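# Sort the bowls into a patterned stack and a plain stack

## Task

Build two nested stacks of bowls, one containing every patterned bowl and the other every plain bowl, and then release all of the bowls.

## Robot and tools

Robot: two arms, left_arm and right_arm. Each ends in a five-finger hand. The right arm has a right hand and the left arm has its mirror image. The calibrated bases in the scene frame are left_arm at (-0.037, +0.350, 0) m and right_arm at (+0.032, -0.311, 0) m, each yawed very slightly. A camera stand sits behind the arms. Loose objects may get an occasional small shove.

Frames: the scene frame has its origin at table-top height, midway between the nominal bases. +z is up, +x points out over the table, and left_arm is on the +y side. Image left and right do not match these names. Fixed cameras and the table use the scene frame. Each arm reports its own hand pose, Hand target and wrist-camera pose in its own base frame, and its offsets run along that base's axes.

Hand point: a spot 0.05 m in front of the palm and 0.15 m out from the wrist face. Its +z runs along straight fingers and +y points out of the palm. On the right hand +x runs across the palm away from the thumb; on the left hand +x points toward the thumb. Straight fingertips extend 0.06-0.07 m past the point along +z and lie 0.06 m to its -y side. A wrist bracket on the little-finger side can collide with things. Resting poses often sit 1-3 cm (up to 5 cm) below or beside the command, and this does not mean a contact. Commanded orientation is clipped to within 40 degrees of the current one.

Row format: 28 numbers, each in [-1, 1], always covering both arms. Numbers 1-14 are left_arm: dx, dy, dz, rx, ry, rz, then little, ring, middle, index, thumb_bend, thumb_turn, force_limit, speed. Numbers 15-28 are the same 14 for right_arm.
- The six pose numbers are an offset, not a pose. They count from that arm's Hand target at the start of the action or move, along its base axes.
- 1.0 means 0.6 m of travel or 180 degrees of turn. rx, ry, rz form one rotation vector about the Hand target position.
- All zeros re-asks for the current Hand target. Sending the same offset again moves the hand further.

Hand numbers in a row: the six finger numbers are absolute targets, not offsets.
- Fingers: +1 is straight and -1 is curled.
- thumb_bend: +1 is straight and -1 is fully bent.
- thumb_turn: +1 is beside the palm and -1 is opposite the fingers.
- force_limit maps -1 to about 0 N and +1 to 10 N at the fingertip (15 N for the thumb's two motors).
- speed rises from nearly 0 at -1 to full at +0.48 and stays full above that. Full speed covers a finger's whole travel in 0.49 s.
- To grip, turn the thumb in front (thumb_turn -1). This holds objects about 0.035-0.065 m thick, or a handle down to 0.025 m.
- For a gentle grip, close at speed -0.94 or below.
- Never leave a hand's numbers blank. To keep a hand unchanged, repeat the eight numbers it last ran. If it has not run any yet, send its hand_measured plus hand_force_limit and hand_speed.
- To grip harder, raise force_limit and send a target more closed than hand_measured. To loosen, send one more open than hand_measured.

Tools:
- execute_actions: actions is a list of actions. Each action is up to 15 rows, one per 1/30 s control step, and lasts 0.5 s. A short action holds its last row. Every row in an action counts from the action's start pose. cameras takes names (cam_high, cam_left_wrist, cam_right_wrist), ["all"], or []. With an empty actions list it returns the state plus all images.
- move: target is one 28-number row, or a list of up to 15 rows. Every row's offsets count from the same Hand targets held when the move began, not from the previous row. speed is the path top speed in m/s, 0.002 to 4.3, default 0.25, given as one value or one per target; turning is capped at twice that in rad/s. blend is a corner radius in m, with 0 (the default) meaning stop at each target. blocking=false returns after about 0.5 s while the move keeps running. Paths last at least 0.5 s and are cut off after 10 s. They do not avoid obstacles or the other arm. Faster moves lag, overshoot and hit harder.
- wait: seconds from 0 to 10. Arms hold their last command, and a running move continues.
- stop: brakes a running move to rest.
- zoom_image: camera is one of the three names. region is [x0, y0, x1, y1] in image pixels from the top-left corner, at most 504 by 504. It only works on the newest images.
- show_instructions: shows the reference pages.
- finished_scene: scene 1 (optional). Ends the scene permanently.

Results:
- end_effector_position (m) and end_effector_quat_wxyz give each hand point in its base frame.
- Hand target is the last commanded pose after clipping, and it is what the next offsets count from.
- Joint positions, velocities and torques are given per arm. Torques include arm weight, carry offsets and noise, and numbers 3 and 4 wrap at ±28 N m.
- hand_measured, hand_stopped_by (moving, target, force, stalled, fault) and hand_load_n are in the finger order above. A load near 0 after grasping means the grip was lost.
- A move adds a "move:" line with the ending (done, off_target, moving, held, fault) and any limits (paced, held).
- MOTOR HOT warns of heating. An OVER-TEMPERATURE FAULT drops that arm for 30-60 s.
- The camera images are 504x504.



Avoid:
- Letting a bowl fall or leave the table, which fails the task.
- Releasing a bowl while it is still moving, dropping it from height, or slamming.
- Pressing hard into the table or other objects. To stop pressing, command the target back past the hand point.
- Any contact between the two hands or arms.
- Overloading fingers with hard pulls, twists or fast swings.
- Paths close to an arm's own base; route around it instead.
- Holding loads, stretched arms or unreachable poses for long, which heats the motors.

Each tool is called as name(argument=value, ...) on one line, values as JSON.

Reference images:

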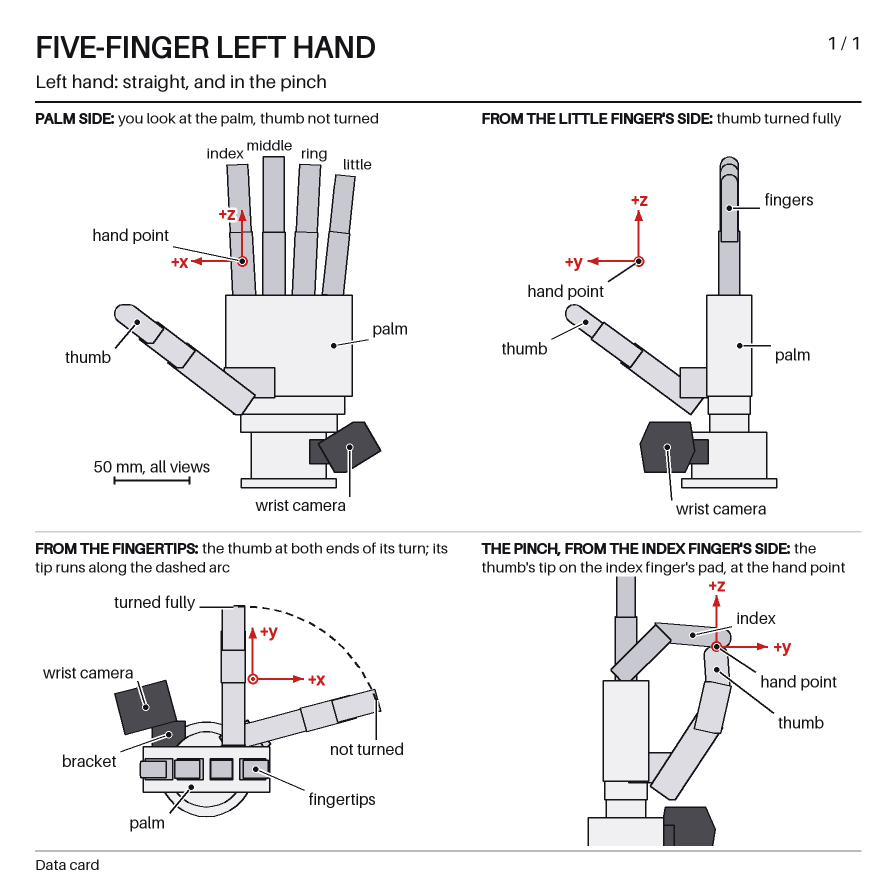

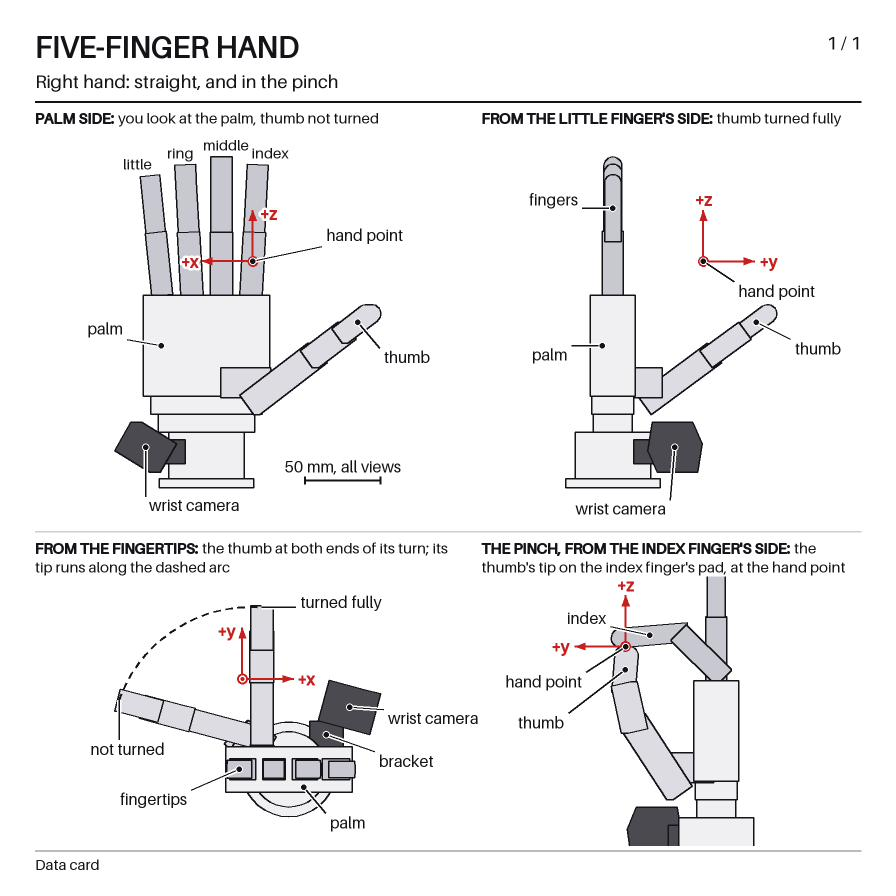

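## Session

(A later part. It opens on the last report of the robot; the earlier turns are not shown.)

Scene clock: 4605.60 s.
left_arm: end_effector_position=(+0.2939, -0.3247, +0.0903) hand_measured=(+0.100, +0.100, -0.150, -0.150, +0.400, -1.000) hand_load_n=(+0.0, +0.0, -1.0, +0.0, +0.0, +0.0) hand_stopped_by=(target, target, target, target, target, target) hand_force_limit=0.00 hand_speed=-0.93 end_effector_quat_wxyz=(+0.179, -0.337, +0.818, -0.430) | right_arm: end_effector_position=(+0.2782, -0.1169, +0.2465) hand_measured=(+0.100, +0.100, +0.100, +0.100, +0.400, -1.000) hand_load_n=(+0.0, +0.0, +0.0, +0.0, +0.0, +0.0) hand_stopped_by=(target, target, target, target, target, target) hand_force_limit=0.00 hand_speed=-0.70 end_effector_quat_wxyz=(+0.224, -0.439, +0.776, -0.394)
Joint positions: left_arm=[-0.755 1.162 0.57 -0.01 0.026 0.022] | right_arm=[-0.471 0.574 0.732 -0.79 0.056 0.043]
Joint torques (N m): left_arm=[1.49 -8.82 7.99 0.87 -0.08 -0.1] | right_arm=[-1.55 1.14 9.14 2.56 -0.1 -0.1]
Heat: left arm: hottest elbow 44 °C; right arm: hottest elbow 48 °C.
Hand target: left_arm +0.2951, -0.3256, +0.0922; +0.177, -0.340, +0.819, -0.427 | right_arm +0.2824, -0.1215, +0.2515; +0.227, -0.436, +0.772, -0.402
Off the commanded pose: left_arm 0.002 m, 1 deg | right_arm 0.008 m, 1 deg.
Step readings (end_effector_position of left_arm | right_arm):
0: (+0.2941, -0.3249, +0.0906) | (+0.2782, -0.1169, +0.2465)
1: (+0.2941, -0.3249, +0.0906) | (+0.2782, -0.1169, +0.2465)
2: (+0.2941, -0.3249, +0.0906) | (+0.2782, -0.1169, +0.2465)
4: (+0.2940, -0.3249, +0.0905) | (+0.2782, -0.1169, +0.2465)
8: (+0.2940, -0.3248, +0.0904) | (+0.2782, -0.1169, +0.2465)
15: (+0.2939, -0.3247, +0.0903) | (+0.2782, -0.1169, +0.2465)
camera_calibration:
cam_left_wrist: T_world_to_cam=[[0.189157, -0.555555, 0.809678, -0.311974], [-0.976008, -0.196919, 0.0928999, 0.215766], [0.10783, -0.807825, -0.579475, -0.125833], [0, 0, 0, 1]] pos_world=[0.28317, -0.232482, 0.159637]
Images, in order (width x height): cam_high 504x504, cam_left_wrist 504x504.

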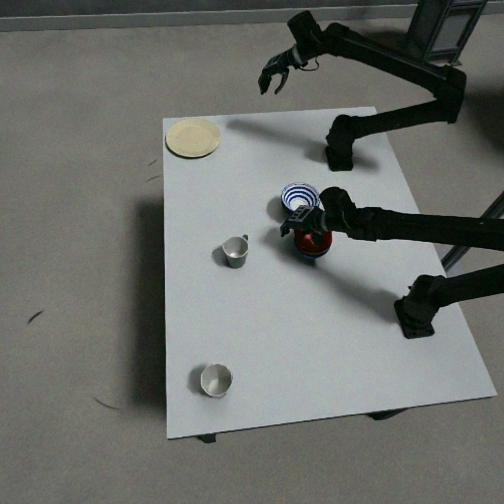

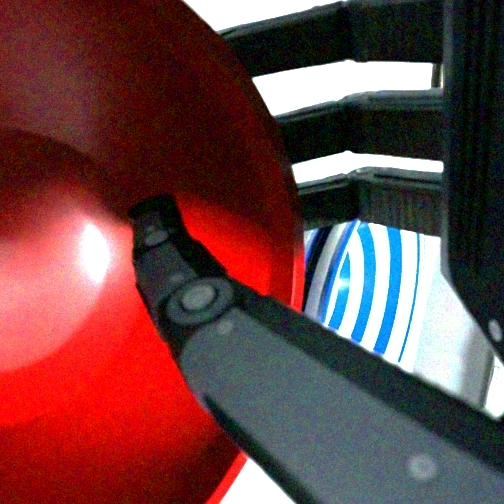

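move(target=[[0.02,-0.02,0.03,0,0,0,0.1,0.1,-0.15,-0.15,0.4,-1,0.0,-0.93,0,0,0,0,0,0,0.1,0.1,0.1,0.1,0.4,-1,0.0,-0.7],[0.025,-0.025,0.08,0,0,0,0.1,0.1,-0.15,-0.15,0.4,-1,0.0,-0.93,0,0,0,0,0,0,0.1,0.1,0.1,0.1,0.4,-1,0.0,-0.7]], speed=0.06, blend=0.01, cameras=["cam_high","cam_left_wrist"])

Scene clock: 4620.40 s.
left_arm: end_effector_position=(+0.2973, -0.3278, +0.1142) hand_measured=(+0.100, +0.100, -0.150, -0.150, +0.400, -1.000) hand_load_n=(+0.0, +0.0, +0.0, +0.0, +0.0, +0.0) hand_stopped_by=(target, target, target, target, target, target) hand_force_limit=0.00 hand_speed=-0.93 end_effector_quat_wxyz=(+0.169, -0.341, +0.829, -0.409) | right_arm: end_effector_position=(+0.2782, -0.1169, +0.2465) hand_measured=(+0.100, +0.100, +0.100, +0.100, +0.400, -1.000) hand_load_n=(+0.0, +0.0, +0.0, +0.0, +0.0, +0.0) hand_stopped_by=(target, target, target, target, target, target) hand_force_limit=0.00 hand_speed=-0.70 end_effector_quat_wxyz=(+0.224, -0.439, +0.776, -0.394)
Joint positions: left_arm=[-0.755 1.147 0.661 -0.168 0.026 0.022] | right_arm=[-0.471 0.574 0.732 -0.79 0.056 0.043]
Joint torques (N m): left_arm=[1.67 -9.93 10.95 1.21 -0.11 -0.08] | right_arm=[-1.49 1.2 9.2 2.54 -0.1 -0.07]
Heat: left arm: hottest elbow 45 °C; right arm: hottest elbow 48 °C.
Hand target: left_arm +0.3100, -0.3406, +0.1400; +0.177, -0.340, +0.819, -0.427 | right_arm +0.2824, -0.1215, +0.2515; +0.227, -0.436, +0.772, -0.402
Off the commanded pose: left_arm 0.032 m, 3 deg | right_arm 0.008 m, 1 deg.
move: off_target (left_arm)
camera_calibration:
cam_left_wrist: T_world_to_cam=[[0.219255, -0.583882, 0.781671, -0.348726], [-0.971894, -0.201102, 0.122395, 0.210276], [0.0857307, -0.786537, -0.611564, -0.0976156], [0, 0, 0, 1]] pos_world=[0.289195, -0.238106, 0.187154]
Images, in order (width x height): cam_high 504x504, cam_left_wrist 504x504.

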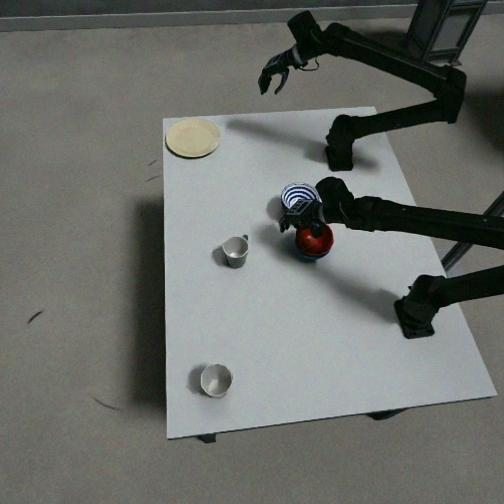

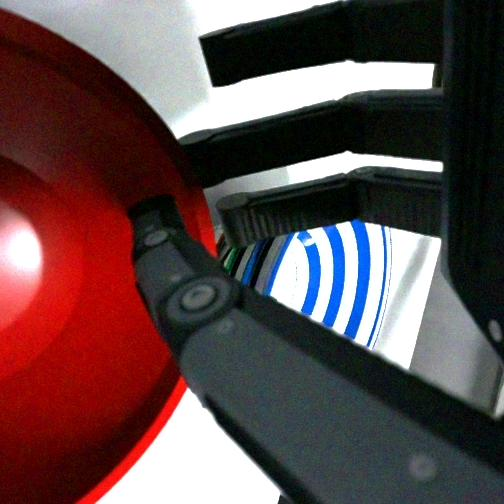

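move(target=[0,0,0.2,0,0,0,0.1,0.1,-0.15,-0.15,0.4,-1,0.0,-0.93,0,0,0,0,0,0,0.1,0.1,0.1,0.1,0.4,-1,0.0,-0.7], speed=0.12, cameras=["cam_high","cam_left_wrist"])

zoom_image(camera="cam_high", region=[260, 170, 350, 260])

Scene clock: 4635.30 s.
left_arm: end_effector_position=(+0.3020, -0.3323, +0.2333) hand_measured=(+0.100, +0.100, -0.150, -0.150, +0.400, -1.000) hand_load_n=(+0.0, +0.5, +0.0, +0.0, +0.0, +0.0) hand_stopped_by=(target, target, target, target, target, target) hand_force_limit=0.00 hand_speed=-0.93 end_effector_quat_wxyz=(+0.170, -0.341, +0.828, -0.410) | right_arm: end_effector_position=(+0.2782, -0.1169, +0.2465) hand_measured=(+0.100, +0.100, +0.100, +0.100, +0.400, -1.000) hand_load_n=(+0.0, +0.0, +0.0, +0.0, +0.0, +0.0) hand_stopped_by=(target, target, target, target, target, target) hand_force_limit=0.00 hand_speed=-0.70 end_effector_quat_wxyz=(+0.224, -0.439, +0.776, -0.394)
Joint positions: left_arm=[-0.755 1.052 0.922 -0.521 0.026 0.022] | right_arm=[-0.471 0.574 0.732 -0.79 0.056 0.043]
Joint torques (N m): left_arm=[1.49 -9.05 11.71 1.16 -0.12 -0.09] | right_arm=[-1.49 1.2 9.22 2.58 -0.11 -0.08]
Heat: left arm: hottest elbow 49 °C; right arm: hottest elbow 48 °C.
Hand target: left_arm +0.3100, -0.3406, +0.2601; +0.177, -0.340, +0.819, -0.427 | right_arm +0.2824, -0.1215, +0.2515; +0.227, -0.436, +0.772, -0.402
Off the commanded pose: left_arm 0.029 m, 2 deg | right_arm 0.008 m, 1 deg.
move: off_target (left_arm)
camera_calibration:
cam_left_wrist: T_world_to_cam=[[0.217526, -0.58227, 0.783354, -0.444854], [-0.972169, -0.20079, 0.12071, 0.199981], [0.0870038, -0.78781, -0.609742, -0.0299991], [0, 0, 0, 1]] pos_world=[0.293793, -0.242505, 0.306047]
Images, in order (width x height): cam_high 504x504, cam_left_wrist 504x504.

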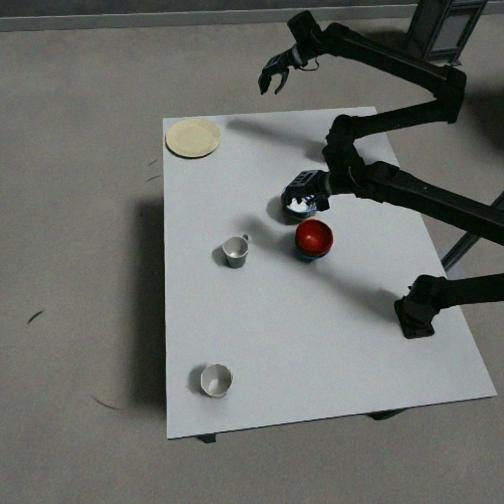

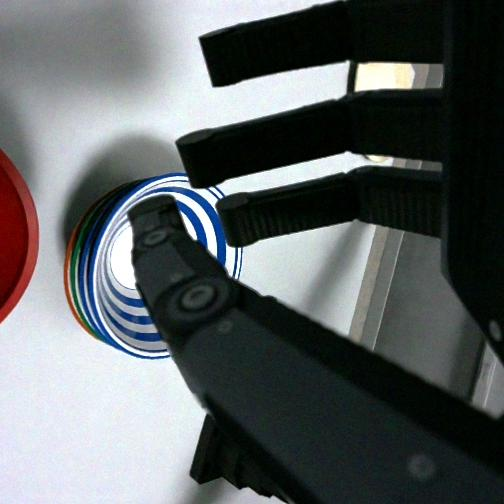

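Scaled by 5.600 from the camera's 504x504 image, which has a finer 720x720 frame.

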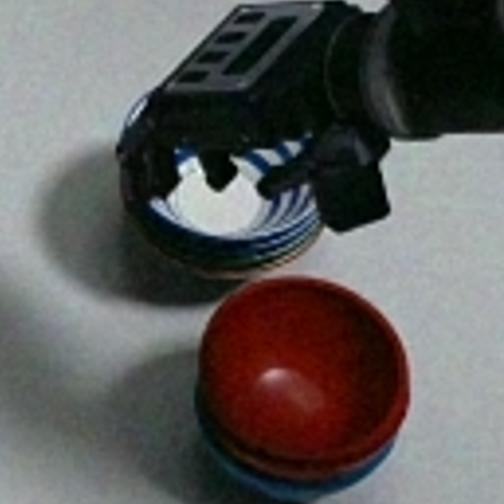

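move(target=[0.03,0.35,0.0,0,0,0.12,0.1,0.1,-0.15,-0.15,0.4,-1,0.0,-0.93,0,0,0,0,0,0,0.1,0.1,0.1,0.1,0.4,-1,0.0,-0.7], speed=0.2, cameras=["cam_high"])

zoom_image(camera="cam_high", region=[260, 170, 350, 260])

Scene clock: 4646.97 s.
left_arm: end_effector_position=(+0.3325, -0.1329, +0.2709) hand_measured=(+0.100, +0.100, -0.150, -0.150, +0.400, -1.000) hand_load_n=(+0.0, +0.0, +0.0, +0.0, +0.0, +0.0) hand_stopped_by=(target, target, target, target, target, target) hand_force_limit=0.00 hand_speed=-0.93 end_effector_quat_wxyz=(+0.259, -0.487, +0.734, -0.395) | right_arm: end_effector_position=(+0.2782, -0.1169, +0.2465) hand_measured=(+0.100, +0.100, +0.100, +0.100, +0.400, -1.000) hand_load_n=(+0.0, +0.0, +0.0, +0.0, +0.0, +0.0) hand_stopped_by=(target, target, target, target, target, target) hand_force_limit=0.00 hand_speed=-0.70 end_effector_quat_wxyz=(+0.224, -0.439, +0.776, -0.394)
Joint positions: left_arm=[-0.23 0.749 0.832 -0.675 0.145 0.093] | right_arm=[-0.471 0.574 0.732 -0.79 0.056 0.043]
Joint torques (N m): left_arm=[1.85 -4.48 7.2 1.22 0.15 0.04] | right_arm=[-1.55 1.2 9.16 2.56 -0.1 -0.09]
Heat: left arm: hottest elbow 48 °C; right arm: hottest elbow 48 °C.
Hand target: left_arm +0.3280, -0.1306, +0.2601; +0.254, -0.487, +0.741, -0.386 | right_arm +0.2824, -0.1215, +0.2515; +0.227, -0.436, +0.772, -0.402
Off the commanded pose: left_arm 0.012 m, 1 deg | right_arm 0.008 m, 1 deg.
move: off_target (left_arm)
Images, in order (width x height): cam_high 504x504.

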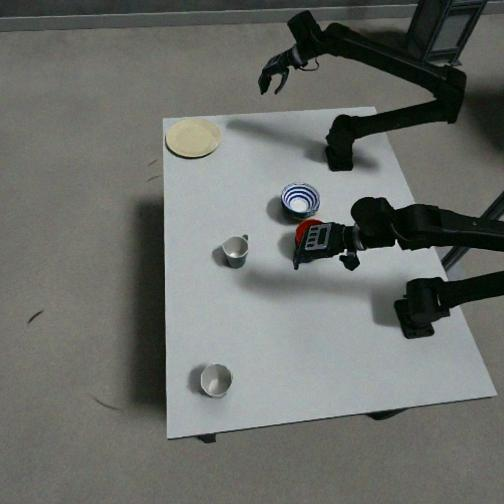

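Scaled by 5.600 from the camera's 504x504 image, which has a finer 720x720 frame.

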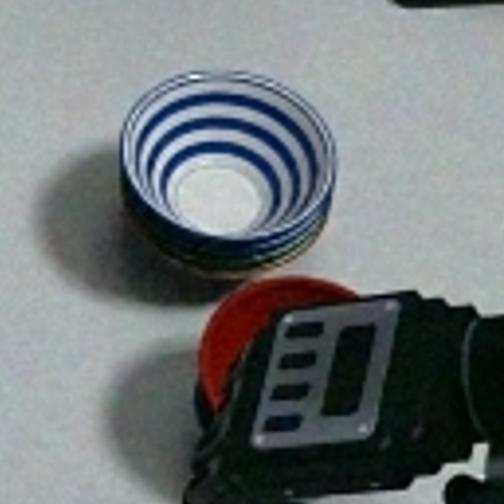

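move(target=[0.0,0.3,0.0,0,0,0.1,0.1,0.1,-0.15,-0.15,0.4,-1,0.0,-0.93,0,0,0,0,0,0,0.1,0.1,0.1,0.1,0.4,-1,0.0,-0.7], speed=0.2, cameras=["cam_high","cam_left_wrist","cam_right_wrist"])

zoom_image(camera="cam_high", region=[260, 170, 350, 260])

Scene clock: 4658.90 s.
left_arm: end_effector_position=(+0.3289, +0.0491, +0.2609) hand_measured=(+0.100, +0.100, -0.150, -0.150, +0.400, -1.000) hand_load_n=(+0.0, +0.0, +0.0, +0.0, +0.0, +0.0) hand_stopped_by=(target, target, target, target, target, target) hand_force_limit=0.00 hand_speed=-0.93 end_effector_quat_wxyz=(-0.314, +0.599, -0.652, +0.344) | right_arm: end_effector_position=(+0.2782, -0.1169, +0.2465) hand_measured=(+0.100, +0.100, +0.100, +0.100, +0.400, -1.000) hand_load_n=(+0.0, +0.0, +0.0, +0.0, +0.0, +0.0) hand_stopped_by=(target, target, target, target, target, target) hand_force_limit=0.00 hand_speed=-0.70 end_effector_quat_wxyz=(+0.224, -0.439, +0.776, -0.394)
Joint positions: left_arm=[0.419 0.735 0.817 -0.748 0.413 0.301] | right_arm=[-0.471 0.574 0.732 -0.79 0.056 0.043]
Joint torques (N m): left_arm=[1.79 -3.78 8.54 1.02 0.29 0.02] | right_arm=[-1.55 1.03 9.17 2.52 -0.11 -0.08]
Heat: left arm: hottest elbow 47 °C; right arm: hottest elbow 48 °C.
Hand target: left_arm +0.3280, +0.0495, +0.2602; -0.311, +0.597, -0.656, +0.342 | right_arm +0.2824, -0.1215, +0.2515; +0.227, -0.436, +0.772, -0.402
Off the commanded pose: left_arm 0.001 m, 1 deg | right_arm 0.008 m, 1 deg.
move: done
camera_calibration:
cam_left_wrist: T_world_to_cam=[[0.503535, -0.296854, 0.811375, -0.365533], [-0.618076, -0.779959, 0.0982151, 0.217176], [0.603684, -0.550947, -0.576215, 0.0946869], [0, 0, 0, 1]] pos_world=[0.261129, 0.113046, 0.329814]
cam_right_wrist: T_world_to_cam=[[-0.611996, 0.0613478, -0.788478, 0.373286], [-0.0313216, 0.994324, 0.101675, 0.10449], [0.790241, 0.0869209, -0.606601, 0.0568121], [0, 0, 0, 1]] pos_world=[0.186827, -0.131735, 0.318166]

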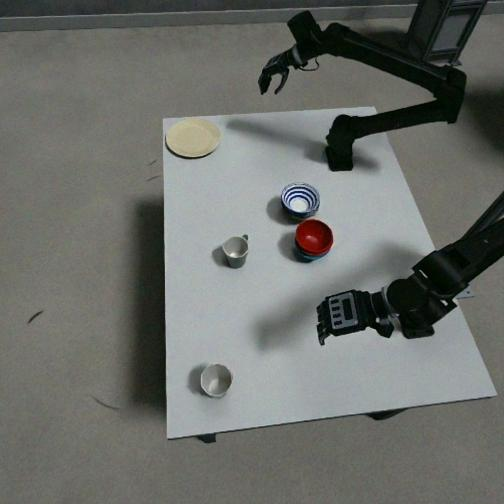

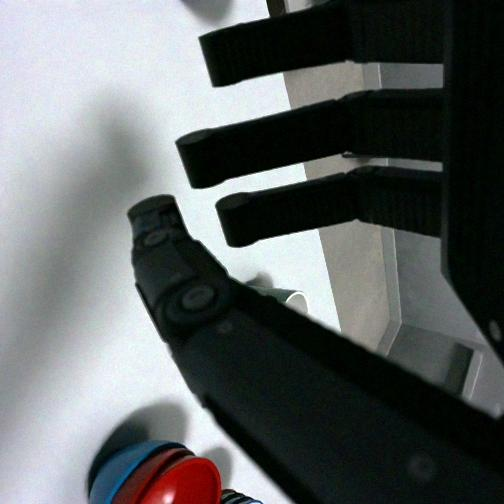

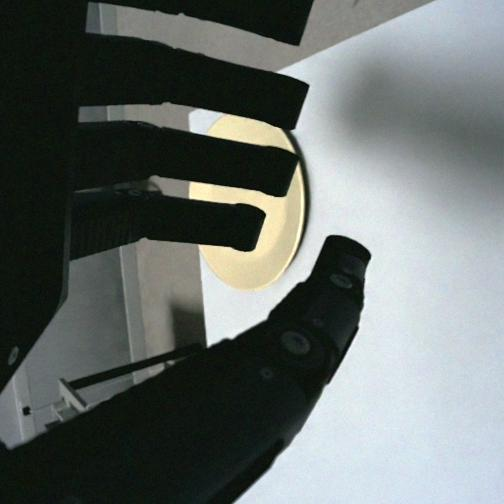

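Scaled by 5.600 from the camera's 504x504 image, which has a finer 720x720 frame.

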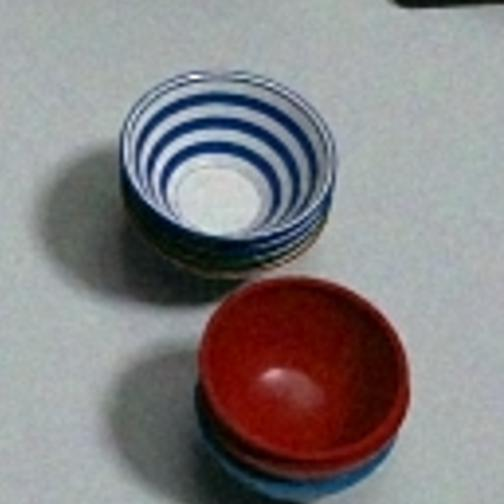

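zoom_image(camera="cam_left_wrist", region=[60, 380, 280, 504])

zoom_image(camera="cam_high", region=[285, 210, 340, 265])

Scaled by 2.291 from the camera's 504x504 image, which has a finer 720x720 frame.

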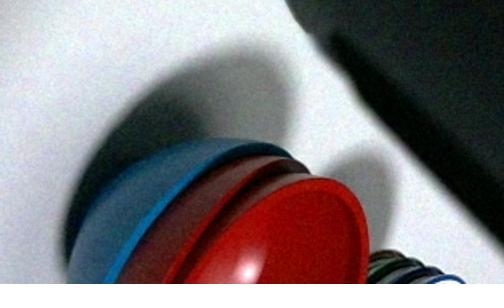

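Scaled by 9.164 from the camera's 504x504 image, which has a finer 720x720 frame.

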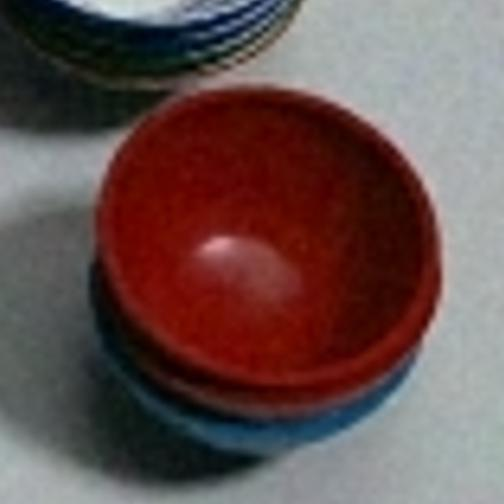

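finished_scene()

The scene is finished: the task was done.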